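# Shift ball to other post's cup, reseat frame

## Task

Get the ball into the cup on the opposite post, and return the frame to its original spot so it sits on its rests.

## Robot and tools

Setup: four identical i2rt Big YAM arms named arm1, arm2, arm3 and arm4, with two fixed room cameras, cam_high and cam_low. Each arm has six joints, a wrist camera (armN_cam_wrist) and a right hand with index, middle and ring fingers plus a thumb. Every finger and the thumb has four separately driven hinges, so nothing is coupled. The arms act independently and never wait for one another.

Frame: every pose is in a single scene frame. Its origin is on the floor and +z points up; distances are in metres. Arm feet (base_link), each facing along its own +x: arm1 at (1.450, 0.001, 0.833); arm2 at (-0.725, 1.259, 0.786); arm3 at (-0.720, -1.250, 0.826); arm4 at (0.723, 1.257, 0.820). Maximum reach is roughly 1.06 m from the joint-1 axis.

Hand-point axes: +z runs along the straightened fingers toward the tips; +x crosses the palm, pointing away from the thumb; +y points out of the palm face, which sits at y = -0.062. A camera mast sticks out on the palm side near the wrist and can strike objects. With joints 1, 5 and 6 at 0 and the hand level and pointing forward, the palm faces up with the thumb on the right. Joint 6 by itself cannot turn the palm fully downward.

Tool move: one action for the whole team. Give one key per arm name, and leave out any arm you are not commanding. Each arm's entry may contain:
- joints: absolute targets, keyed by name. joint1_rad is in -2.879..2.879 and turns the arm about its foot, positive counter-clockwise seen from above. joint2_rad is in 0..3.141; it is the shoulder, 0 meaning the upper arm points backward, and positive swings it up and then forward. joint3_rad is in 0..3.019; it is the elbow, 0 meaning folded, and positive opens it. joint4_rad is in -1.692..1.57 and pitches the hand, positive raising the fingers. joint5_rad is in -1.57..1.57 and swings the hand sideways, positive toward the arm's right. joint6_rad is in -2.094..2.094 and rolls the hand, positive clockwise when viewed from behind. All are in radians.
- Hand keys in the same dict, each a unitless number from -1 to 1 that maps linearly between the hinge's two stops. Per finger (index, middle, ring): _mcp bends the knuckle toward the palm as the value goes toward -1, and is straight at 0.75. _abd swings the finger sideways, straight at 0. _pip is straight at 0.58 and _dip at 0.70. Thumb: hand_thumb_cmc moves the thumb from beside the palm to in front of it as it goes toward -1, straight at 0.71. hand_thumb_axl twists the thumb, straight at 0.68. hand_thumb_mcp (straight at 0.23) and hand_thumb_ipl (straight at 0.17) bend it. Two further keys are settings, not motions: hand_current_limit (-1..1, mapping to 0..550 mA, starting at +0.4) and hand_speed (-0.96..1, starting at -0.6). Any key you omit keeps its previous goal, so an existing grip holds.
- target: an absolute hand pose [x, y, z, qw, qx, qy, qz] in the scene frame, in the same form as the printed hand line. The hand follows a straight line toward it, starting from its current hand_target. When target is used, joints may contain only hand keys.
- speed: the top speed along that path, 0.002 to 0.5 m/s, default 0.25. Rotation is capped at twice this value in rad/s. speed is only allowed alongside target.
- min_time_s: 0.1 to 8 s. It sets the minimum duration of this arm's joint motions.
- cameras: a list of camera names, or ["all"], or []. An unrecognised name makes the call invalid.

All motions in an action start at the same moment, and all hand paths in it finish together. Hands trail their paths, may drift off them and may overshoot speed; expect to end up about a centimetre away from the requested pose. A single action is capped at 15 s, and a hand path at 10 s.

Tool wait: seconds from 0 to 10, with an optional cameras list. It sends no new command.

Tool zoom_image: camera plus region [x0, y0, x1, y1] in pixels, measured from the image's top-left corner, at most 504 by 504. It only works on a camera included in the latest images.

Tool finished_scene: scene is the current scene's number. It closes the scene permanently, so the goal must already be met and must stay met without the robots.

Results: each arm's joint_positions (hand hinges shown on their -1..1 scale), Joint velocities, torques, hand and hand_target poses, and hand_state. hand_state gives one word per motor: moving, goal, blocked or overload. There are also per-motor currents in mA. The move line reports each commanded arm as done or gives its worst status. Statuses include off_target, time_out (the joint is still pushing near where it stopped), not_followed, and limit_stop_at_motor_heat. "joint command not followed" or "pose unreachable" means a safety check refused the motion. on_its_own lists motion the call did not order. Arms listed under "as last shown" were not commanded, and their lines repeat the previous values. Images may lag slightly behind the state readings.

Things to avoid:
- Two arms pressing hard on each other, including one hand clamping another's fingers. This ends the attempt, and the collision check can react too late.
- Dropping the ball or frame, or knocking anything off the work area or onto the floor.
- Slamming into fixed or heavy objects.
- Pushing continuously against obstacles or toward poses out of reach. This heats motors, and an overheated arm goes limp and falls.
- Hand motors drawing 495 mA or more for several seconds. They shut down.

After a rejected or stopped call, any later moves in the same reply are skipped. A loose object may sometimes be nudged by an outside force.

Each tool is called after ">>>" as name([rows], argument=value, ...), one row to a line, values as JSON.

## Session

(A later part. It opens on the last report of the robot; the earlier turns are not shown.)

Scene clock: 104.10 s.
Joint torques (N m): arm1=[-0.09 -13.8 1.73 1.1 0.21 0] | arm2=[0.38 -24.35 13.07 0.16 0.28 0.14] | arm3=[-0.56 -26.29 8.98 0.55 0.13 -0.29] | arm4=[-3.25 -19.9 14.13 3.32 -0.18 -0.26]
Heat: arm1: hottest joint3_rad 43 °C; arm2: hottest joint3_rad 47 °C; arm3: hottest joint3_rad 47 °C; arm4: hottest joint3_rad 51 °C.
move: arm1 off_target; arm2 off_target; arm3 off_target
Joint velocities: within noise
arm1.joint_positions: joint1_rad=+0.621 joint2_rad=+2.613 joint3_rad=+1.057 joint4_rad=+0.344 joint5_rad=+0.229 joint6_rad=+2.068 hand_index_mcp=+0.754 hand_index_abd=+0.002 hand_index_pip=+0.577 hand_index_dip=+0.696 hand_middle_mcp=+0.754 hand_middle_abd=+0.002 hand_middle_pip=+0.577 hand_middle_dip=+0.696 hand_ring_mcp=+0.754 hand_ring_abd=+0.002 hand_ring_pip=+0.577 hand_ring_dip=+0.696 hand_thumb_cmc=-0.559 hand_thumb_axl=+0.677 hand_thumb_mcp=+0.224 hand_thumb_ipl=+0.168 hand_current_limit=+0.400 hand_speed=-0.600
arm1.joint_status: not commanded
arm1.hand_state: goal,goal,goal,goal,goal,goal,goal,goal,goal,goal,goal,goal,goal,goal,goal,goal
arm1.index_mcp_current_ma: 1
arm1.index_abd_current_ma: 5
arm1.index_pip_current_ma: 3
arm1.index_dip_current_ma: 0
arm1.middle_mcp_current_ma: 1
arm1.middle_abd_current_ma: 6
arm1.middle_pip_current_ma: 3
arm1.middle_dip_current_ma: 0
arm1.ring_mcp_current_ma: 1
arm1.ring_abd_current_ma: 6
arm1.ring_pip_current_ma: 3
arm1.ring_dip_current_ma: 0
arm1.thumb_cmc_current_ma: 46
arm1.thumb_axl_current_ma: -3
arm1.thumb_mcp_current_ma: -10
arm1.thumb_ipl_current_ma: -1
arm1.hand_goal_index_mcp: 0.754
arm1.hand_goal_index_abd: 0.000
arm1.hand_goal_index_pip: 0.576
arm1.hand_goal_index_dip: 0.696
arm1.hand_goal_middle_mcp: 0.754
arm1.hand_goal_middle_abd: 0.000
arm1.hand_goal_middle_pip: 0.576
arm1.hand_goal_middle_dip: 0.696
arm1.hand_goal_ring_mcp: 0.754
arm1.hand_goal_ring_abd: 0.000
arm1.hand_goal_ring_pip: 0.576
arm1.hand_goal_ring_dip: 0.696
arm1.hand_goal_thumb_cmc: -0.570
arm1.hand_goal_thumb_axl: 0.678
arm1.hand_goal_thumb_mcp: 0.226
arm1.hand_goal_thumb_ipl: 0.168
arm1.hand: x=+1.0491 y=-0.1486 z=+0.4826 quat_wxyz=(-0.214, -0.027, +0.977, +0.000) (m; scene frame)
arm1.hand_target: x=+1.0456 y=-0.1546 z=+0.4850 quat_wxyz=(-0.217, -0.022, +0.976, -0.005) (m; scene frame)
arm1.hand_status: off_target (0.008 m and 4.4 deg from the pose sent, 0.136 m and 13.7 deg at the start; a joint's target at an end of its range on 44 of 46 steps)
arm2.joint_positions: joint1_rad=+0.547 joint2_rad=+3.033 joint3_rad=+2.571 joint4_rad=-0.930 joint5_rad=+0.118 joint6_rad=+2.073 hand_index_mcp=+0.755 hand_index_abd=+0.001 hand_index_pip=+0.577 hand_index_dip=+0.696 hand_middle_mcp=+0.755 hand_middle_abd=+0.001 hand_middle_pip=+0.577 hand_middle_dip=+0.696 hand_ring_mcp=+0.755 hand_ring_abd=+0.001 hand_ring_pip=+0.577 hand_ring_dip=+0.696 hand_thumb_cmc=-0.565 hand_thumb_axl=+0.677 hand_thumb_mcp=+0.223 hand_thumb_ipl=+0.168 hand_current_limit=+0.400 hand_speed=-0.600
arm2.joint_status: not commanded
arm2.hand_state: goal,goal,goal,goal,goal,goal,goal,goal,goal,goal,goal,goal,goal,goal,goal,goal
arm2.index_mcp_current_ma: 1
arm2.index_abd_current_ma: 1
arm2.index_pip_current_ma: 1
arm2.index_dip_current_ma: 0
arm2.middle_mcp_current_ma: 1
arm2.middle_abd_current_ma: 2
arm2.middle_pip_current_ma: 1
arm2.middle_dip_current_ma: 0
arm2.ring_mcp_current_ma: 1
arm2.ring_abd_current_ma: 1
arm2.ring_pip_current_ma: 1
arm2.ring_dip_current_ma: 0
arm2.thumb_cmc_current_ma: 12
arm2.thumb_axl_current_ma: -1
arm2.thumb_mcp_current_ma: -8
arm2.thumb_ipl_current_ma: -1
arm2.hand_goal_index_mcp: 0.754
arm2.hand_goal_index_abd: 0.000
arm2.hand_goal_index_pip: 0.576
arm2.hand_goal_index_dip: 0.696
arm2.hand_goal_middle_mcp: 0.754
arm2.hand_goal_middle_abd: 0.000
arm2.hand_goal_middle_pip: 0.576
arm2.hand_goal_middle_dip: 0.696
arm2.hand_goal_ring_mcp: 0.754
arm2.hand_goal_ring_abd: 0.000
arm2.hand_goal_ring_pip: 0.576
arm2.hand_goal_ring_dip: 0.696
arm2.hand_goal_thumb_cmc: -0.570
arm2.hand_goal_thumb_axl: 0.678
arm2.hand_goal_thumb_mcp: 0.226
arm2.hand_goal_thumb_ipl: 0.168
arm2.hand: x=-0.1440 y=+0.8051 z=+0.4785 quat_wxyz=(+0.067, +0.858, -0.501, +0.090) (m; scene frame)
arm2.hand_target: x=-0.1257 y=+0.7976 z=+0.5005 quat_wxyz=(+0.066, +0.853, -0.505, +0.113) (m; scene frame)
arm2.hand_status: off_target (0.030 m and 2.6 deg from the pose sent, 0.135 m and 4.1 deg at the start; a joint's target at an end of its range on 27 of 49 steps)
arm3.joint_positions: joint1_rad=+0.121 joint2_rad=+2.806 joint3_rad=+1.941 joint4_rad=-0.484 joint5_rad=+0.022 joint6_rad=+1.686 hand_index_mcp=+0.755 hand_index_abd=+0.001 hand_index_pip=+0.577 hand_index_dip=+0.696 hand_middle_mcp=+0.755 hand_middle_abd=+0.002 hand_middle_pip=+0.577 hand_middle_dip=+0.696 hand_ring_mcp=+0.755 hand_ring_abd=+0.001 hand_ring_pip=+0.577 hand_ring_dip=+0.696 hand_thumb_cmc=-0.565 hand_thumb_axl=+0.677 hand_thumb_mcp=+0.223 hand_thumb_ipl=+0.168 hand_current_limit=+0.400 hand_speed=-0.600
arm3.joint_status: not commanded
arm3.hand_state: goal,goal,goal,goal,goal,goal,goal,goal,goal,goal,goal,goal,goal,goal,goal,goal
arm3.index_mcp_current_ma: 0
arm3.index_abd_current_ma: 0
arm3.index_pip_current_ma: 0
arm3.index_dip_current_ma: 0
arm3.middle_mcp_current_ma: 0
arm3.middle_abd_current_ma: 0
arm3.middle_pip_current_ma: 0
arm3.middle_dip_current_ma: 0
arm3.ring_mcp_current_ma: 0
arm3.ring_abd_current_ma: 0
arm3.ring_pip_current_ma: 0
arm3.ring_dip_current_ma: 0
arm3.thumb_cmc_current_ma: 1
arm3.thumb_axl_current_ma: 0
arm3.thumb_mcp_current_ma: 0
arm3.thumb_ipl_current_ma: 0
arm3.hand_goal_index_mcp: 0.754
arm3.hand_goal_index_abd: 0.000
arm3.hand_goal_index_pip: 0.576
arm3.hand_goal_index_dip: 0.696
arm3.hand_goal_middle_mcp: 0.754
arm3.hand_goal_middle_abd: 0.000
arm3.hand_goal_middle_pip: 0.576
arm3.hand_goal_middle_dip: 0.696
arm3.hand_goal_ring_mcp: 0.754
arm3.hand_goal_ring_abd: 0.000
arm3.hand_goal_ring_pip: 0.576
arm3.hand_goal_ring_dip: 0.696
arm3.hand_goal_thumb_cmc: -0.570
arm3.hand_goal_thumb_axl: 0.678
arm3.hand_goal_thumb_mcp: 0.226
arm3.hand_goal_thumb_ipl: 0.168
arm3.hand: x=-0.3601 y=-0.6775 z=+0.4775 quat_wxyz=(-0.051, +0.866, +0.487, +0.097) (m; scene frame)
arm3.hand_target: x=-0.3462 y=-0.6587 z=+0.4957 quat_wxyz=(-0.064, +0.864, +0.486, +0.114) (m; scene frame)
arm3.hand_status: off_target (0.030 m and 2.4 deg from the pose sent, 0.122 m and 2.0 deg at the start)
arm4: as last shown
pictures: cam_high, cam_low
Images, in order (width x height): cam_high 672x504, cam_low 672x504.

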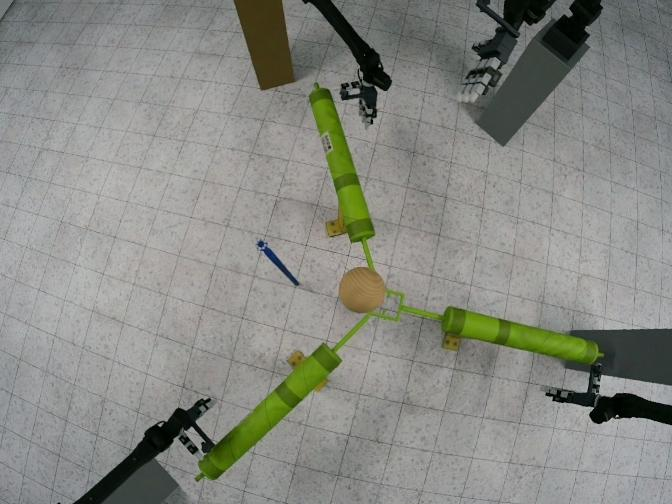

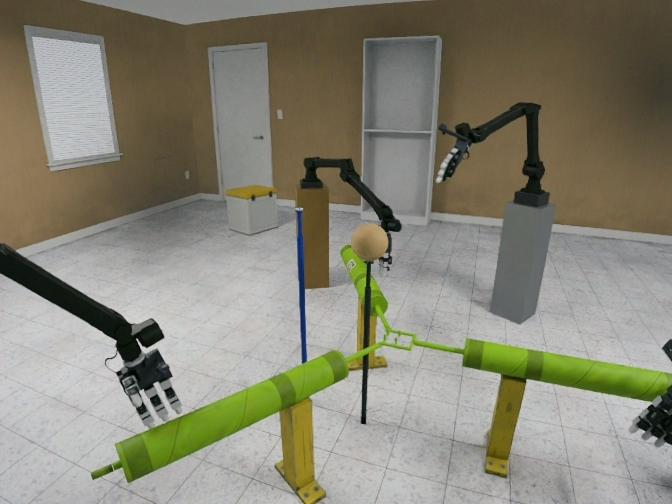

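>>> move(arm1={"target":[1.048,-0.033,0.475,-0.2164,0.011,0.9762,0.0025],"speed":0.12}, arm2={"target":[-0.226,0.735,0.495,-0.0665,-0.8529,0.5054,-0.1123],"speed":0.12}, arm3={"target":[-0.240,-0.712,0.491,-0.064,0.8641,0.486,0.1137],"speed":0.12}, cameras=["cam_high","cam_low","arm1_cam_wrist","arm2_cam_wrist","arm3_cam_wrist"])

>>> zoom_image(camera="cam_high", region=[540, 290, 672, 422])

>>> zoom_image(camera="cam_high", region=[280, 50, 400, 170])

>>> zoom_image(camera="cam_high", region=[160, 370, 280, 490])

Scene clock: 108.83 s.
Joint torques (N m): arm1=[0.15 -10.93 -0.01 1.98 0.11 -0.26] | arm2=[0.38 -25.23 8.24 1.14 0.17 -0.11] | arm3=[-0.15 -24.23 9.62 0.36 0.09 -0.31] | arm4=[-3.31 -19.9 14.12 3.33 -0.18 -0.26]
Heat: arm1: hottest joint3_rad 43 °C; arm2: hottest joint3_rad 46 °C; arm3: hottest joint3_rad 48 °C; arm4: hottest joint3_rad 51 °C.
move: arm1 done; arm2 off_target; arm3 off_target
Joint velocities: arm1=[within noise] | arm2=[within noise] | arm3=[-0.005 -0.005 -0.017 -0.012 0.037 -0.154] | arm4=[within noise]
arm1.joint_positions: joint1_rad=+0.351 joint2_rad=+2.625 joint3_rad=+0.953 joint4_rad=+0.508 joint5_rad=+0.154 joint6_rad=+1.903 hand_index_mcp=+0.754 hand_index_abd=+0.002 hand_index_pip=+0.577 hand_index_dip=+0.696 hand_middle_mcp=+0.754 hand_middle_abd=+0.002 hand_middle_pip=+0.577 hand_middle_dip=+0.696 hand_ring_mcp=+0.754 hand_ring_abd=+0.002 hand_ring_pip=+0.577 hand_ring_dip=+0.696 hand_thumb_cmc=-0.560 hand_thumb_axl=+0.677 hand_thumb_mcp=+0.224 hand_thumb_ipl=+0.168 hand_current_limit=+0.400 hand_speed=-0.600
arm1.joint_status: not commanded
arm1.hand_state: goal,goal,goal,goal,goal,goal,goal,goal,goal,goal,goal,goal,goal,goal,goal,goal
arm1.index_mcp_current_ma: 1
arm1.index_abd_current_ma: 5
arm1.index_pip_current_ma: 3
arm1.index_dip_current_ma: 0
arm1.middle_mcp_current_ma: 1
arm1.middle_abd_current_ma: 6
arm1.middle_pip_current_ma: 3
arm1.middle_dip_current_ma: 0
arm1.ring_mcp_current_ma: 1
arm1.ring_abd_current_ma: 6
arm1.ring_pip_current_ma: 3
arm1.ring_dip_current_ma: 0
arm1.thumb_cmc_current_ma: 44
arm1.thumb_axl_current_ma: -3
arm1.thumb_mcp_current_ma: -10
arm1.thumb_ipl_current_ma: -1
arm1.hand_goal_index_mcp: 0.754
arm1.hand_goal_index_abd: 0.000
arm1.hand_goal_index_pip: 0.576
arm1.hand_goal_index_dip: 0.696
arm1.hand_goal_middle_mcp: 0.754
arm1.hand_goal_middle_abd: 0.000
arm1.hand_goal_middle_pip: 0.576
arm1.hand_goal_middle_dip: 0.696
arm1.hand_goal_ring_mcp: 0.754
arm1.hand_goal_ring_abd: 0.000
arm1.hand_goal_ring_pip: 0.576
arm1.hand_goal_ring_dip: 0.696
arm1.hand_goal_thumb_cmc: -0.570
arm1.hand_goal_thumb_axl: 0.678
arm1.hand_goal_thumb_mcp: 0.226
arm1.hand_goal_thumb_ipl: 0.168
arm1.hand: x=+1.0430 y=-0.0334 z=+0.4800 quat_wxyz=(-0.219, +0.020, +0.976, +0.002) (m; scene frame)
arm1.hand_target: x=+1.0480 y=-0.0330 z=+0.4751 quat_wxyz=(-0.216, +0.011, +0.976, +0.002) (m; scene frame)
arm1.hand_status: done (0.007 m and 1.1 deg from the pose sent, 0.116 m and 4.4 deg at the start)
arm2.joint_positions: joint1_rad=+0.404 joint2_rad=+2.874 joint3_rad=+2.195 joint4_rad=-0.708 joint5_rad=+0.089 joint6_rad=+1.958 hand_index_mcp=+0.755 hand_index_abd=+0.001 hand_index_pip=+0.577 hand_index_dip=+0.696 hand_middle_mcp=+0.755 hand_middle_abd=+0.001 hand_middle_pip=+0.577 hand_middle_dip=+0.696 hand_ring_mcp=+0.755 hand_ring_abd=+0.001 hand_ring_pip=+0.577 hand_ring_dip=+0.696 hand_thumb_cmc=-0.565 hand_thumb_axl=+0.677 hand_thumb_mcp=+0.223 hand_thumb_ipl=+0.168 hand_current_limit=+0.400 hand_speed=-0.600
arm2.joint_status: not commanded
arm2.hand_state: goal,goal,goal,goal,goal,goal,goal,goal,goal,goal,goal,goal,goal,goal,goal,goal
arm2.index_mcp_current_ma: 1
arm2.index_abd_current_ma: 1
arm2.index_pip_current_ma: 1
arm2.index_dip_current_ma: 0
arm2.middle_mcp_current_ma: 1
arm2.middle_abd_current_ma: 2
arm2.middle_pip_current_ma: 1
arm2.middle_dip_current_ma: 0
arm2.ring_mcp_current_ma: 1
arm2.ring_abd_current_ma: 1
arm2.ring_pip_current_ma: 1
arm2.ring_dip_current_ma: 0
arm2.thumb_cmc_current_ma: 12
arm2.thumb_axl_current_ma: -1
arm2.thumb_mcp_current_ma: -8
arm2.thumb_ipl_current_ma: -1
arm2.hand_goal_index_mcp: 0.754
arm2.hand_goal_index_abd: 0.000
arm2.hand_goal_index_pip: 0.576
arm2.hand_goal_index_dip: 0.696
arm2.hand_goal_middle_mcp: 0.754
arm2.hand_goal_middle_abd: 0.000
arm2.hand_goal_middle_pip: 0.576
arm2.hand_goal_middle_dip: 0.696
arm2.hand_goal_ring_mcp: 0.754
arm2.hand_goal_ring_abd: 0.000
arm2.hand_goal_ring_pip: 0.576
arm2.hand_goal_ring_dip: 0.696
arm2.hand_goal_thumb_cmc: -0.570
arm2.hand_goal_thumb_axl: 0.678
arm2.hand_goal_thumb_mcp: 0.226
arm2.hand_goal_thumb_ipl: 0.168
arm2.hand: x=-0.2434 y=+0.7486 z=+0.4703 quat_wxyz=(+0.063, +0.852, -0.512, +0.086) (m; scene frame)
arm2.hand_target: x=-0.2262 y=+0.7353 z=+0.4954 quat_wxyz=(+0.067, +0.853, -0.505, +0.112) (m; scene frame)
arm2.hand_status: off_target (0.033 m and 3.1 deg from the pose sent, 0.109 m and 2.6 deg at the start)
arm3.joint_positions: joint1_rad=-0.056 joint2_rad=+2.806 joint3_rad=+1.984 joint4_rad=-0.497 joint5_rad=-0.024 joint6_rad=+1.519 hand_index_mcp=+0.755 hand_index_abd=+0.001 hand_index_pip=+0.577 hand_index_dip=+0.696 hand_middle_mcp=+0.755 hand_middle_abd=+0.002 hand_middle_pip=+0.577 hand_middle_dip=+0.696 hand_ring_mcp=+0.755 hand_ring_abd=+0.001 hand_ring_pip=+0.577 hand_ring_dip=+0.696 hand_thumb_cmc=-0.565 hand_thumb_axl=+0.677 hand_thumb_mcp=+0.223 hand_thumb_ipl=+0.168 hand_current_limit=+0.400 hand_speed=-0.600
arm3.joint_status: not commanded
arm3.hand_state: goal,goal,goal,goal,goal,goal,goal,goal,goal,goal,goal,goal,goal,goal,goal,goal
arm3.index_mcp_current_ma: 0
arm3.index_abd_current_ma: 0
arm3.index_pip_current_ma: 0
arm3.index_dip_current_ma: 0
arm3.middle_mcp_current_ma: 0
arm3.middle_abd_current_ma: 0
arm3.middle_pip_current_ma: 0
arm3.middle_dip_current_ma: 0
arm3.ring_mcp_current_ma: 0
arm3.ring_abd_current_ma: 0
arm3.ring_pip_current_ma: 0
arm3.ring_dip_current_ma: 0
arm3.thumb_cmc_current_ma: 1
arm3.thumb_axl_current_ma: 0
arm3.thumb_mcp_current_ma: 0
arm3.thumb_ipl_current_ma: 0
arm3.hand_goal_index_mcp: 0.754
arm3.hand_goal_index_abd: 0.000
arm3.hand_goal_index_pip: 0.576
arm3.hand_goal_index_dip: 0.696
arm3.hand_goal_middle_mcp: 0.754
arm3.hand_goal_middle_abd: 0.000
arm3.hand_goal_middle_pip: 0.576
arm3.hand_goal_middle_dip: 0.696
arm3.hand_goal_ring_mcp: 0.754
arm3.hand_goal_ring_abd: 0.000
arm3.hand_goal_ring_pip: 0.576
arm3.hand_goal_ring_dip: 0.696
arm3.hand_goal_thumb_cmc: -0.570
arm3.hand_goal_thumb_axl: 0.678
arm3.hand_goal_thumb_mcp: 0.226
arm3.hand_goal_thumb_ipl: 0.168
arm3.hand: x=-0.2485 y=-0.7194 z=+0.4898 quat_wxyz=(-0.061, +0.866, +0.485, +0.108) (m; scene frame)
arm3.hand_target: x=-0.2401 y=-0.7124 z=+0.4913 quat_wxyz=(-0.064, +0.864, +0.486, +0.114) (m; scene frame)
arm3.hand_status: off_target (0.011 m and 0.8 deg from the pose sent, 0.126 m and 2.4 deg at the start)
arm4: as last shown
pictures: arm1_cam_wrist, arm2_cam_wrist, arm3_cam_wrist, cam_high, cam_low
Images, in order (width x height): arm1_cam_wrist 672x504, arm2_cam_wrist 672x504, arm3_cam_wrist 672x504, cam_high 672x504, cam_low 672x504.

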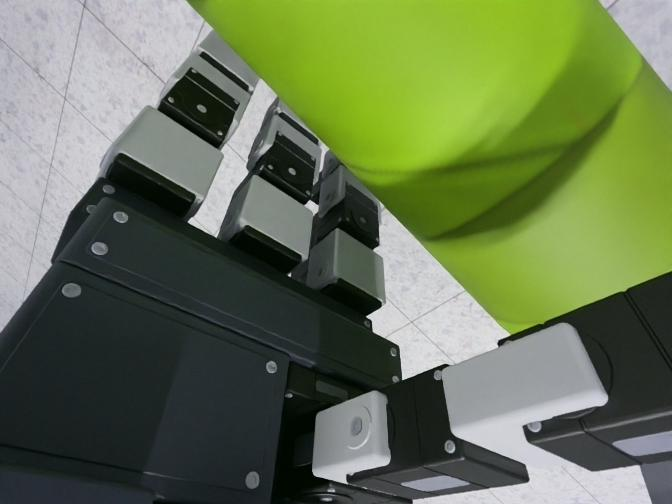

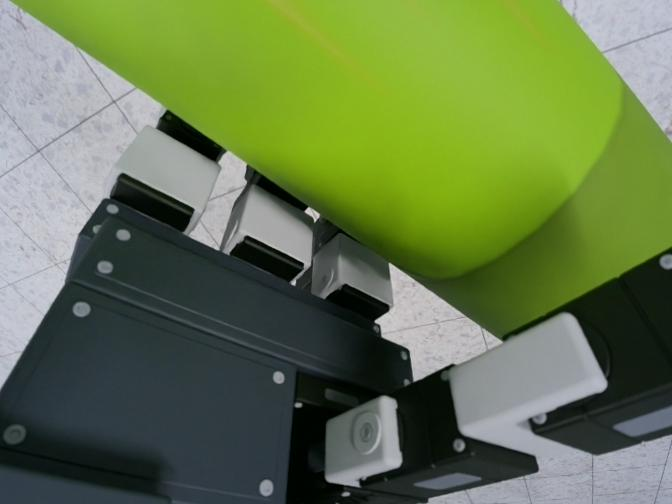

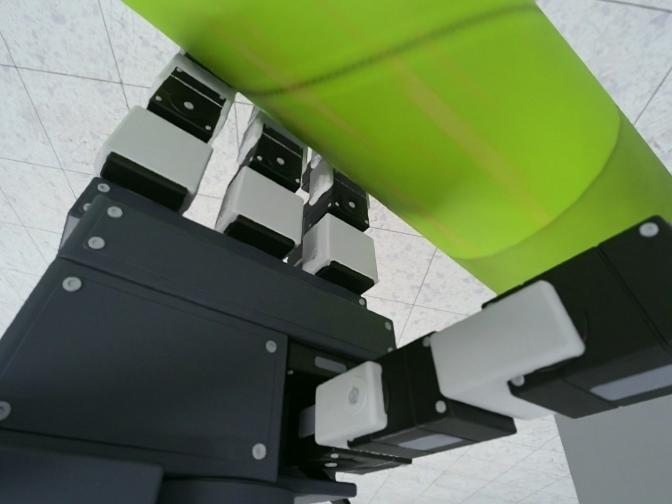

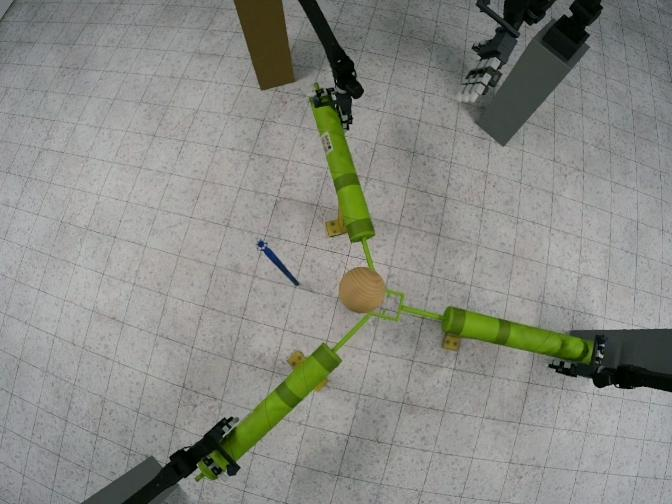

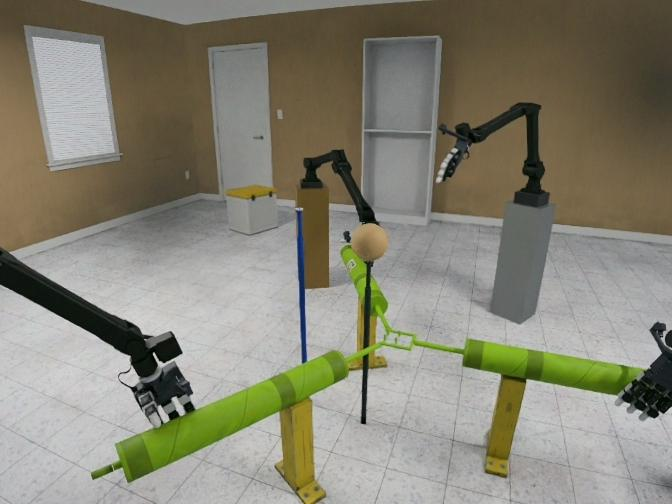

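Scaled by 3.818 from the camera's 672x504 image, which has a finer 960x720 frame.

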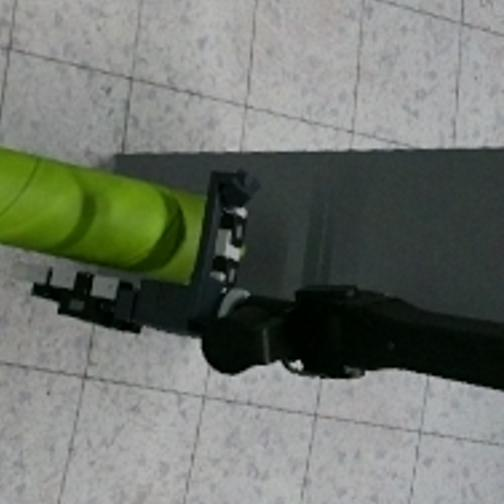

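Scaled by 4.200 from the camera's 672x504 image, which has a finer 960x720 frame.

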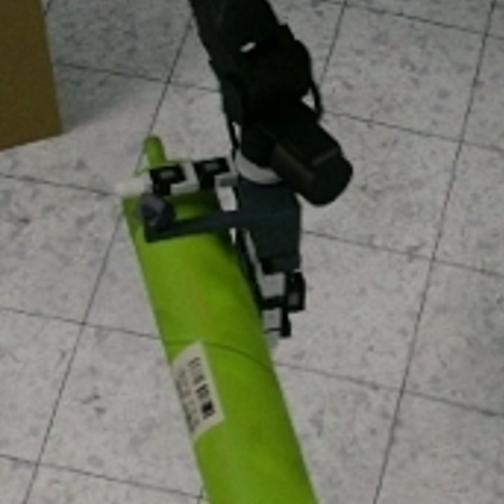

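Scaled by 4.200 from the camera's 672x504 image, which has a finer 960x720 frame.

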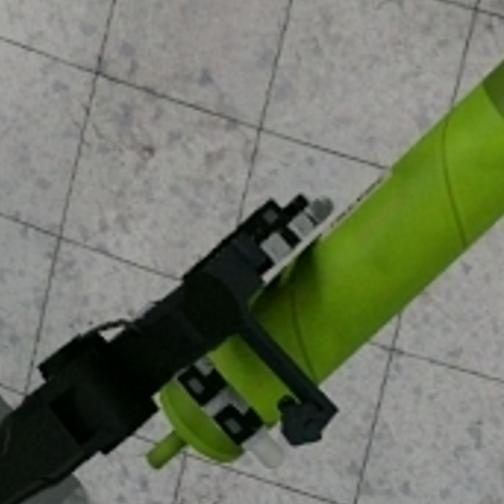

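>>> move(arm1={"target":[1.050,-0.029,0.438,-0.2164,0.011,0.9762,0.0025],"speed":0.08}, arm2={"target":[-0.226,0.733,0.463,-0.0665,-0.8529,0.5054,-0.1123],"speed":0.08}, arm3={"target":[-0.241,-0.718,0.440,-0.064,0.8641,0.486,0.1137],"speed":0.08}, cameras=["arm1_cam_wrist","arm2_cam_wrist","arm3_cam_wrist","cam_high"])

Scene clock: 113.53 s.
Joint torques (N m): arm1=[-0.44 -11.22 0.34 2 0.11 -0.26] | arm2=[0.32 -21.42 11.62 1.09 0.15 -0.11] | arm3=[-0.15 -25.05 9.37 1.43 0.06 -0.26] | arm4=[-3.31 -19.84 14.11 3.33 -0.18 -0.27]
Heat: arm1: hottest joint3_rad 43 °C; arm2: hottest joint3_rad 46 °C; arm3: hottest joint3_rad 48 °C; arm4: hottest joint3_rad 51 °C.
move: arm1 done; arm2 off_target; arm3 off_target
Joint velocities: within noise
arm1.joint_positions: joint1_rad=+0.351 joint2_rad=+2.732 joint3_rad=+1.011 joint4_rad=+0.547 joint5_rad=+0.151 joint6_rad=+1.894 hand_index_mcp=+0.754 hand_index_abd=+0.002 hand_index_pip=+0.577 hand_index_dip=+0.696 hand_middle_mcp=+0.754 hand_middle_abd=+0.002 hand_middle_pip=+0.577 hand_middle_dip=+0.696 hand_ring_mcp=+0.754 hand_ring_abd=+0.002 hand_ring_pip=+0.577 hand_ring_dip=+0.696 hand_thumb_cmc=-0.560 hand_thumb_axl=+0.677 hand_thumb_mcp=+0.224 hand_thumb_ipl=+0.168 hand_current_limit=+0.400 hand_speed=-0.600
arm1.joint_status: not commanded
arm1.hand_state: goal,goal,goal,goal,goal,goal,goal,goal,goal,goal,goal,goal,goal,goal,goal,goal
arm1.index_mcp_current_ma: 1
arm1.index_abd_current_ma: 5
arm1.index_pip_current_ma: 3
arm1.index_dip_current_ma: 0
arm1.middle_mcp_current_ma: 1
arm1.middle_abd_current_ma: 6
arm1.middle_pip_current_ma: 3
arm1.middle_dip_current_ma: 0
arm1.ring_mcp_current_ma: 1
arm1.ring_abd_current_ma: 6
arm1.ring_pip_current_ma: 3
arm1.ring_dip_current_ma: 0
arm1.thumb_cmc_current_ma: 44
arm1.thumb_axl_current_ma: -3
arm1.thumb_mcp_current_ma: -10
arm1.thumb_ipl_current_ma: -1
arm1.hand_goal_index_mcp: 0.754
arm1.hand_goal_index_abd: 0.000
arm1.hand_goal_index_pip: 0.576
arm1.hand_goal_index_dip: 0.696
arm1.hand_goal_middle_mcp: 0.754
arm1.hand_goal_middle_abd: 0.000
arm1.hand_goal_middle_pip: 0.576
arm1.hand_goal_middle_dip: 0.696
arm1.hand_goal_ring_mcp: 0.754
arm1.hand_goal_ring_abd: 0.000
arm1.hand_goal_ring_pip: 0.576
arm1.hand_goal_ring_dip: 0.696
arm1.hand_goal_thumb_cmc: -0.570
arm1.hand_goal_thumb_axl: 0.678
arm1.hand_goal_thumb_mcp: 0.226
arm1.hand_goal_thumb_ipl: 0.168
arm1.hand: x=+1.0508 y=-0.0311 z=+0.4423 quat_wxyz=(-0.214, +0.015, +0.977, +0.004) (m; scene frame)
arm1.hand_target: x=+1.0500 y=-0.0290 z=+0.4381 quat_wxyz=(-0.216, +0.011, +0.976, +0.003) (m; scene frame)
arm1.hand_status: done (0.005 m and 0.6 deg from the pose sent, 0.043 m and 1.1 deg at the start)
arm2.joint_positions: joint1_rad=+0.404 joint2_rad=+2.902 joint3_rad=+2.223 joint4_rad=-0.697 joint5_rad=+0.089 joint6_rad=+1.956 hand_index_mcp=+0.755 hand_index_abd=+0.001 hand_index_pip=+0.577 hand_index_dip=+0.696 hand_middle_mcp=+0.755 hand_middle_abd=+0.001 hand_middle_pip=+0.577 hand_middle_dip=+0.696 hand_ring_mcp=+0.755 hand_ring_abd=+0.001 hand_ring_pip=+0.577 hand_ring_dip=+0.696 hand_thumb_cmc=-0.565 hand_thumb_axl=+0.677 hand_thumb_mcp=+0.223 hand_thumb_ipl=+0.168 hand_current_limit=+0.400 hand_speed=-0.600
arm2.joint_status: not commanded
arm2.hand_state: goal,goal,goal,goal,goal,goal,goal,goal,goal,goal,goal,goal,goal,goal,goal,goal
arm2.index_mcp_current_ma: 1
arm2.index_abd_current_ma: 1
arm2.index_pip_current_ma: 1
arm2.index_dip_current_ma: 0
arm2.middle_mcp_current_ma: 1
arm2.middle_abd_current_ma: 2
arm2.middle_pip_current_ma: 1
arm2.middle_dip_current_ma: 0
arm2.ring_mcp_current_ma: 1
arm2.ring_abd_current_ma: 1
arm2.ring_pip_current_ma: 1
arm2.ring_dip_current_ma: 0
arm2.thumb_cmc_current_ma: 12
arm2.thumb_axl_current_ma: -1
arm2.thumb_mcp_current_ma: -8
arm2.thumb_ipl_current_ma: -1
arm2.hand_goal_index_mcp: 0.754
arm2.hand_goal_index_abd: 0.000
arm2.hand_goal_index_pip: 0.576
arm2.hand_goal_index_dip: 0.696
arm2.hand_goal_middle_mcp: 0.754
arm2.hand_goal_middle_abd: 0.000
arm2.hand_goal_middle_pip: 0.576
arm2.hand_goal_middle_dip: 0.696
arm2.hand_goal_ring_mcp: 0.754
arm2.hand_goal_ring_abd: 0.000
arm2.hand_goal_ring_pip: 0.576
arm2.hand_goal_ring_dip: 0.696
arm2.hand_goal_thumb_cmc: -0.570
arm2.hand_goal_thumb_axl: 0.678
arm2.hand_goal_thumb_mcp: 0.226
arm2.hand_goal_thumb_ipl: 0.168
arm2.hand: x=-0.2401 y=+0.7457 z=+0.4601 quat_wxyz=(+0.064, +0.852, -0.511, +0.092) (m; scene frame)
arm2.hand_target: x=-0.2265 y=+0.7337 z=+0.4638 quat_wxyz=(+0.067, +0.853, -0.505, +0.112) (m; scene frame)
arm2.hand_status: off_target (0.019 m and 2.4 deg from the pose sent, 0.025 m and 3.1 deg at the start)
arm3.joint_positions: joint1_rad=-0.056 joint2_rad=+2.916 joint3_rad=+2.060 joint4_rad=-0.484 joint5_rad=-0.024 joint6_rad=+1.516 hand_index_mcp=+0.755 hand_index_abd=+0.001 hand_index_pip=+0.577 hand_index_dip=+0.696 hand_middle_mcp=+0.755 hand_middle_abd=+0.002 hand_middle_pip=+0.577 hand_middle_dip=+0.696 hand_ring_mcp=+0.755 hand_ring_abd=+0.001 hand_ring_pip=+0.577 hand_ring_dip=+0.696 hand_thumb_cmc=-0.565 hand_thumb_axl=+0.677 hand_thumb_mcp=+0.223 hand_thumb_ipl=+0.168 hand_current_limit=+0.400 hand_speed=-0.600
arm3.joint_status: not commanded
arm3.hand_state: goal,goal,goal,goal,goal,goal,goal,goal,goal,goal,goal,goal,goal,goal,goal,goal
arm3.index_mcp_current_ma: 0
arm3.index_abd_current_ma: 0
arm3.index_pip_current_ma: 0
arm3.index_dip_current_ma: 0
arm3.middle_mcp_current_ma: 0
arm3.middle_abd_current_ma: 0
arm3.middle_pip_current_ma: 0
arm3.middle_dip_current_ma: 0
arm3.ring_mcp_current_ma: 0
arm3.ring_abd_current_ma: 0
arm3.ring_pip_current_ma: 0
arm3.ring_dip_current_ma: 0
arm3.thumb_cmc_current_ma: 1
arm3.thumb_axl_current_ma: 0
arm3.thumb_mcp_current_ma: 0
arm3.thumb_ipl_current_ma: 0
arm3.hand_goal_index_mcp: 0.754
arm3.hand_goal_index_abd: 0.000
arm3.hand_goal_index_pip: 0.576
arm3.hand_goal_index_dip: 0.696
arm3.hand_goal_middle_mcp: 0.754
arm3.hand_goal_middle_abd: 0.000
arm3.hand_goal_middle_pip: 0.576
arm3.hand_goal_middle_dip: 0.696
arm3.hand_goal_ring_mcp: 0.754
arm3.hand_goal_ring_abd: 0.000
arm3.hand_goal_ring_pip: 0.576
arm3.hand_goal_ring_dip: 0.696
arm3.hand_goal_thumb_cmc: -0.570
arm3.hand_goal_thumb_axl: 0.678
arm3.hand_goal_thumb_mcp: 0.226
arm3.hand_goal_thumb_ipl: 0.168
arm3.hand: x=-0.2536 y=-0.7278 z=+0.4386 quat_wxyz=(-0.056, +0.866, +0.487, +0.099) (m; scene frame)
arm3.hand_target: x=-0.2412 y=-0.7185 z=+0.4407 quat_wxyz=(-0.064, +0.864, +0.486, +0.114) (m; scene frame)
arm3.hand_status: off_target (0.016 m and 1.9 deg from the pose sent, 0.050 m and 0.8 deg at the start)
arm4: as last shown
pictures: arm1_cam_wrist, arm2_cam_wrist, arm3_cam_wrist, cam_high
Images, in order (width x height): arm1_cam_wrist 672x504, arm2_cam_wrist 672x504, arm3_cam_wrist 672x504, cam_high 672x504.

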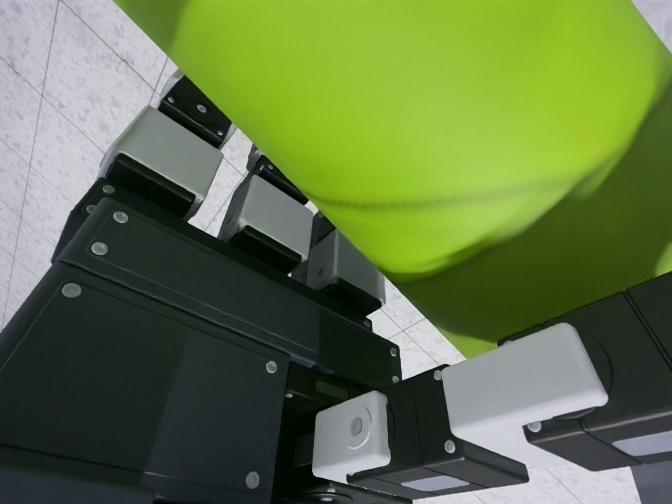

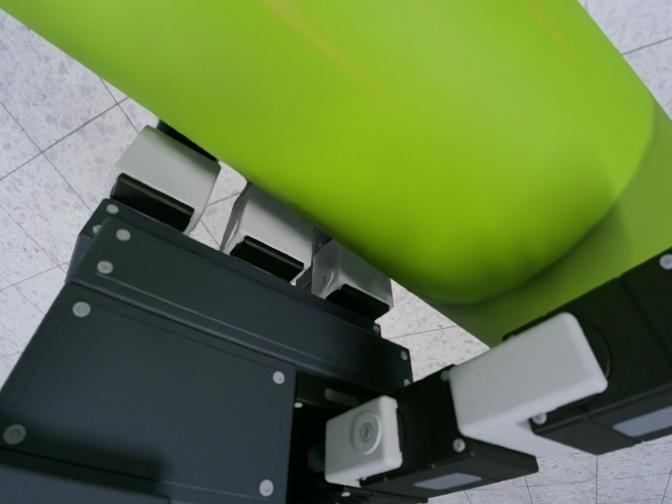

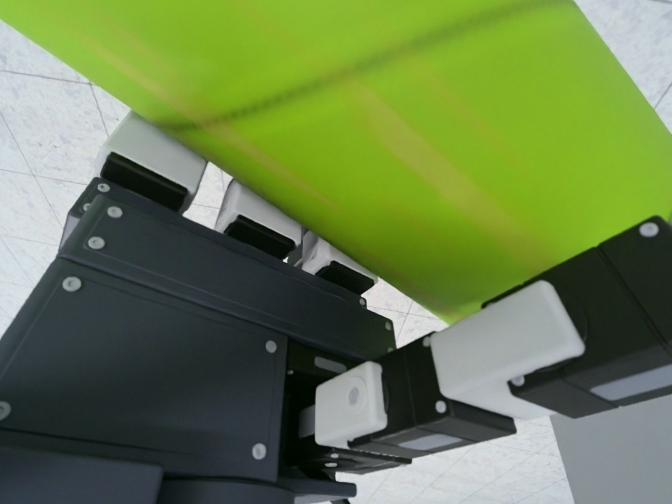

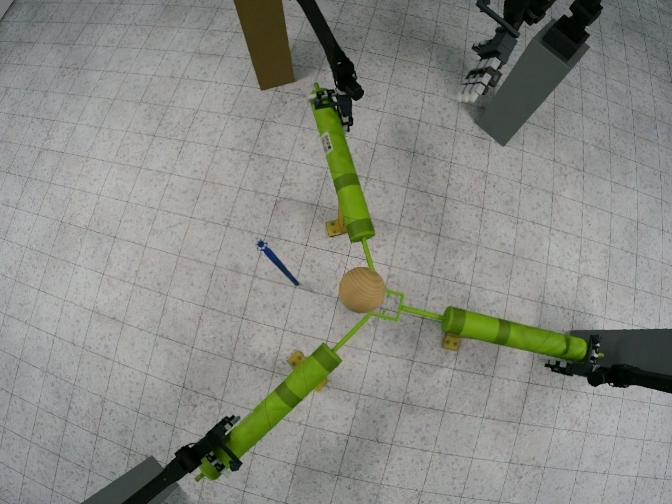

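>>> move(arm1={"target":[1.050,-0.022,0.432,-0.2164,0.011,0.9762,0.0025],"speed":0.05,"joints":{"hand_index_pip":-0.01,"hand_index_dip":0.12,"hand_middle_pip":-0.01,"hand_middle_dip":0.12,"hand_ring_pip":-0.01,"hand_ring_dip":0.12}}, arm2={"target":[-0.229,0.732,0.445,-0.0665,-0.8529,0.5054,-0.1123],"speed":0.05,"joints":{"hand_index_pip":-0.01,"hand_index_dip":0.12,"hand_middle_pip":-0.01,"hand_middle_dip":0.12,"hand_ring_pip":-0.01,"hand_ring_dip":0.12}}, arm3={"target":[-0.241,-0.718,0.436,-0.064,0.8641,0.486,0.1137],"speed":0.05,"joints":{"hand_index_pip":-0.01,"hand_index_dip":0.12,"hand_middle_pip":-0.01,"hand_middle_dip":0.12,"hand_ring_pip":-0.01,"hand_ring_dip":0.12}}, cameras=["arm1_cam_wrist","arm2_cam_wrist","arm3_cam_wrist","cam_high"])

Scene clock: 117.00 s.
Joint torques (N m): arm1=[-0.91 -11.58 -0.18 2.04 0.48 -0.25] | arm2=[0.03 -21.6 11.55 1.1 0.18 -0.12] | arm3=[-0.44 -22.95 9.61 1.29 0.1 -0.29] | arm4=[-3.31 -19.9 14.12 3.32 -0.18 -0.27]
Heat: arm1: hottest joint3_rad 43 °C; arm2: hottest joint3_rad 45 °C; arm3: hottest joint3_rad 48 °C; arm4: hottest joint3_rad 52 °C.
move: arm1 off_target; arm2 off_target; arm3 off_target
Joint velocities: within noise
arm1.joint_positions: joint1_rad=+0.340 joint2_rad=+2.750 joint3_rad=+1.025 joint4_rad=+0.560 joint5_rad=+0.133 joint6_rad=+1.875 hand_index_mcp=+0.754 hand_index_abd=+0.002 hand_index_pip=-0.005 hand_index_dip=+0.123 hand_middle_mcp=+0.754 hand_middle_abd=+0.002 hand_middle_pip=-0.005 hand_middle_dip=+0.124 hand_ring_mcp=+0.788 hand_ring_abd=+0.007 hand_ring_pip=+0.096 hand_ring_dip=+0.163 hand_thumb_cmc=-0.560 hand_thumb_axl=+0.677 hand_thumb_mcp=+0.224 hand_thumb_ipl=+0.168 hand_current_limit=+0.400 hand_speed=-0.600
arm1.joint_status: hand_ring_pip off_target (ended at +0.096, target -0.010); hand_ring_dip off_target (ended at +0.163, target +0.120); the others done
arm1.hand_state: goal,goal,goal,goal,goal,goal,goal,goal,blocked,goal,blocked,blocked,goal,goal,goal,goal
arm1.index_mcp_current_ma: 1
arm1.index_abd_current_ma: 5
arm1.index_pip_current_ma: 19
arm1.index_dip_current_ma: 14
arm1.middle_mcp_current_ma: 0
arm1.middle_abd_current_ma: 6
arm1.middle_pip_current_ma: 21
arm1.middle_dip_current_ma: 14
arm1.ring_mcp_current_ma: 161
arm1.ring_abd_current_ma: 26
arm1.ring_pip_current_ma: 385
arm1.ring_dip_current_ma: 196
arm1.thumb_cmc_current_ma: 42
arm1.thumb_axl_current_ma: -3
arm1.thumb_mcp_current_ma: -10
arm1.thumb_ipl_current_ma: -1
arm1.hand_goal_index_mcp: 0.754
arm1.hand_goal_index_abd: 0.000
arm1.hand_goal_index_pip: -0.010
arm1.hand_goal_index_dip: 0.120
arm1.hand_goal_middle_mcp: 0.754
arm1.hand_goal_middle_abd: 0.000
arm1.hand_goal_middle_pip: -0.010
arm1.hand_goal_middle_dip: 0.120
arm1.hand_goal_ring_mcp: 0.754
arm1.hand_goal_ring_abd: 0.000
arm1.hand_goal_ring_pip: -0.010
arm1.hand_goal_ring_dip: 0.120
arm1.hand_goal_thumb_cmc: -0.570
arm1.hand_goal_thumb_axl: 0.678
arm1.hand_goal_thumb_mcp: 0.226
arm1.hand_goal_thumb_ipl: 0.168
arm1.hand: x=+1.0474 y=-0.0300 z=+0.4352 quat_wxyz=(-0.215, +0.009, +0.977, -0.003) (m; scene frame)
arm1.hand_target: x=+1.0502 y=-0.0221 z=+0.4321 quat_wxyz=(-0.216, +0.011, +0.976, +0.002) (m; scene frame)
arm1.hand_status: done (0.009 m and 0.7 deg from the pose sent, 0.014 m and 0.6 deg at the start)
arm2.joint_positions: joint1_rad=+0.404 joint2_rad=+2.943 joint3_rad=+2.251 joint4_rad=-0.688 joint5_rad=+0.088 joint6_rad=+1.953 hand_index_mcp=+0.755 hand_index_abd=+0.001 hand_index_pip=-0.004 hand_index_dip=+0.123 hand_middle_mcp=+0.755 hand_middle_abd=+0.001 hand_middle_pip=-0.005 hand_middle_dip=+0.124 hand_ring_mcp=+0.755 hand_ring_abd=+0.001 hand_ring_pip=-0.003 hand_ring_dip=+0.124 hand_thumb_cmc=-0.565 hand_thumb_axl=+0.677 hand_thumb_mcp=+0.223 hand_thumb_ipl=+0.168 hand_current_limit=+0.400 hand_speed=-0.600
arm2.joint_status: all done
arm2.hand_state: goal,goal,goal,goal,goal,goal,goal,goal,goal,goal,goal,goal,goal,goal,goal,goal
arm2.index_mcp_current_ma: 1
arm2.index_abd_current_ma: 1
arm2.index_pip_current_ma: 15
arm2.index_dip_current_ma: 7
arm2.middle_mcp_current_ma: 1
arm2.middle_abd_current_ma: 2
arm2.middle_pip_current_ma: 12
arm2.middle_dip_current_ma: 7
arm2.ring_mcp_current_ma: 1
arm2.ring_abd_current_ma: 1
arm2.ring_pip_current_ma: 16
arm2.ring_dip_current_ma: 9
arm2.thumb_cmc_current_ma: 12
arm2.thumb_axl_current_ma: -1
arm2.thumb_mcp_current_ma: -8
arm2.thumb_ipl_current_ma: -1
arm2.hand_goal_index_mcp: 0.754
arm2.hand_goal_index_abd: 0.000
arm2.hand_goal_index_pip: -0.010
arm2.hand_goal_index_dip: 0.120
arm2.hand_goal_middle_mcp: 0.754
arm2.hand_goal_middle_abd: 0.000
arm2.hand_goal_middle_pip: -0.010
arm2.hand_goal_middle_dip: 0.120
arm2.hand_goal_ring_mcp: 0.754
arm2.hand_goal_ring_abd: 0.000
arm2.hand_goal_ring_pip: -0.010
arm2.hand_goal_ring_dip: 0.120
arm2.hand_goal_thumb_cmc: -0.570
arm2.hand_goal_thumb_axl: 0.678
arm2.hand_goal_thumb_mcp: 0.226
arm2.hand_goal_thumb_ipl: 0.168
arm2.hand: x=-0.2428 y=+0.7476 z=+0.4403 quat_wxyz=(+0.064, +0.853, -0.510, +0.090) (m; scene frame)
arm2.hand_target: x=-0.2296 y=+0.7327 z=+0.4461 quat_wxyz=(+0.067, +0.853, -0.505, +0.113) (m; scene frame)
arm2.hand_status: off_target (0.021 m and 2.6 deg from the pose sent, 0.023 m and 2.4 deg at the start)
arm3.joint_positions: joint1_rad=-0.056 joint2_rad=+2.917 joint3_rad=+2.066 joint4_rad=-0.484 joint5_rad=-0.024 joint6_rad=+1.516 hand_index_mcp=+0.755 hand_index_abd=+0.001 hand_index_pip=-0.005 hand_index_dip=+0.123 hand_middle_mcp=+0.755 hand_middle_abd=+0.002 hand_middle_pip=-0.004 hand_middle_dip=+0.123 hand_ring_mcp=+0.757 hand_ring_abd=+0.003 hand_ring_pip=+0.004 hand_ring_dip=+0.128 hand_thumb_cmc=-0.565 hand_thumb_axl=+0.677 hand_thumb_mcp=+0.223 hand_thumb_ipl=+0.168 hand_current_limit=+0.400 hand_speed=-0.600
arm3.joint_status: all done
arm3.hand_state: goal,goal,goal,goal,goal,goal,goal,goal,goal,goal,goal,goal,goal,goal,goal,goal
arm3.index_mcp_current_ma: 0
arm3.index_abd_current_ma: 0
arm3.index_pip_current_ma: 1
arm3.index_dip_current_ma: 0
arm3.middle_mcp_current_ma: 0
arm3.middle_abd_current_ma: 0
arm3.middle_pip_current_ma: 1
arm3.middle_dip_current_ma: 0
arm3.ring_mcp_current_ma: 0
arm3.ring_abd_current_ma: 0
arm3.ring_pip_current_ma: 6
arm3.ring_dip_current_ma: 2
arm3.thumb_cmc_current_ma: 1
arm3.thumb_axl_current_ma: 0
arm3.thumb_mcp_current_ma: 0
arm3.thumb_ipl_current_ma: 0
arm3.hand_goal_index_mcp: 0.754
arm3.hand_goal_index_abd: 0.000
arm3.hand_goal_index_pip: -0.010
arm3.hand_goal_index_dip: 0.120
arm3.hand_goal_middle_mcp: 0.754
arm3.hand_goal_middle_abd: 0.000
arm3.hand_goal_middle_pip: -0.010
arm3.hand_goal_middle_dip: 0.120
arm3.hand_goal_ring_mcp: 0.754
arm3.hand_goal_ring_abd: 0.000
arm3.hand_goal_ring_pip: -0.010
arm3.hand_goal_ring_dip: 0.120
arm3.hand_goal_thumb_cmc: -0.570
arm3.hand_goal_thumb_axl: 0.678
arm3.hand_goal_thumb_mcp: 0.226
arm3.hand_goal_thumb_ipl: 0.168
arm3.hand: x=-0.2522 y=-0.7256 z=+0.4397 quat_wxyz=(-0.058, +0.866, +0.487, +0.101) (m; scene frame)
arm3.hand_target: x=-0.2413 y=-0.7186 z=+0.4367 quat_wxyz=(-0.064, +0.864, +0.486, +0.114) (m; scene frame)
arm3.hand_status: off_target (0.014 m and 1.6 deg from the pose sent, 0.016 m and 1.9 deg at the start)
arm4: as last shown
pictures: arm1_cam_wrist, arm2_cam_wrist, arm3_cam_wrist, cam_high
Images, in order (width x height): arm1_cam_wrist 672x504, arm2_cam_wrist 672x504, arm3_cam_wrist 672x504, cam_high 672x504.

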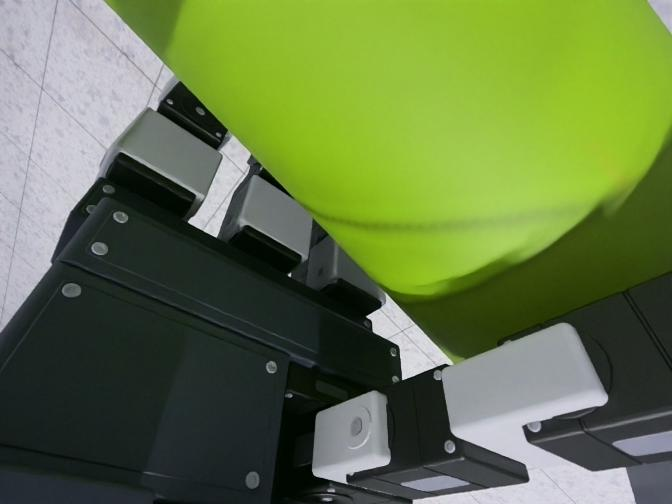

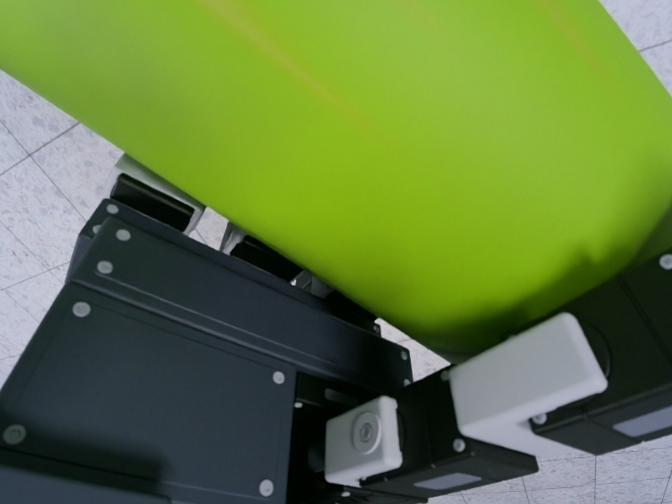

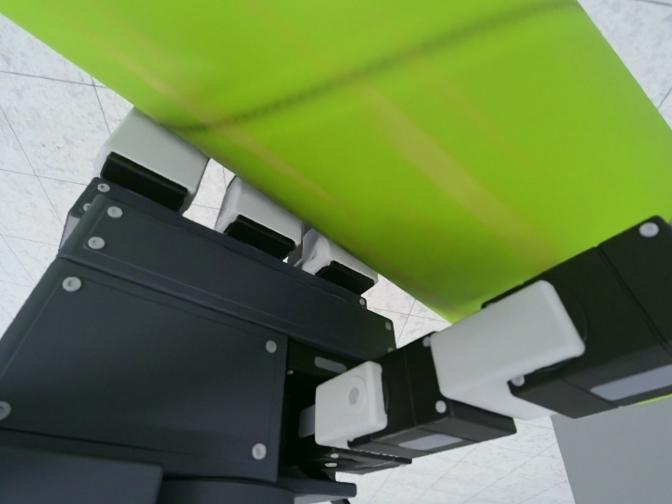

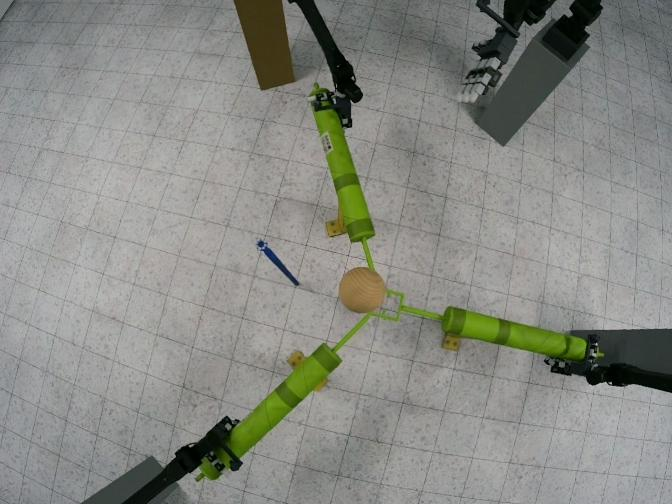

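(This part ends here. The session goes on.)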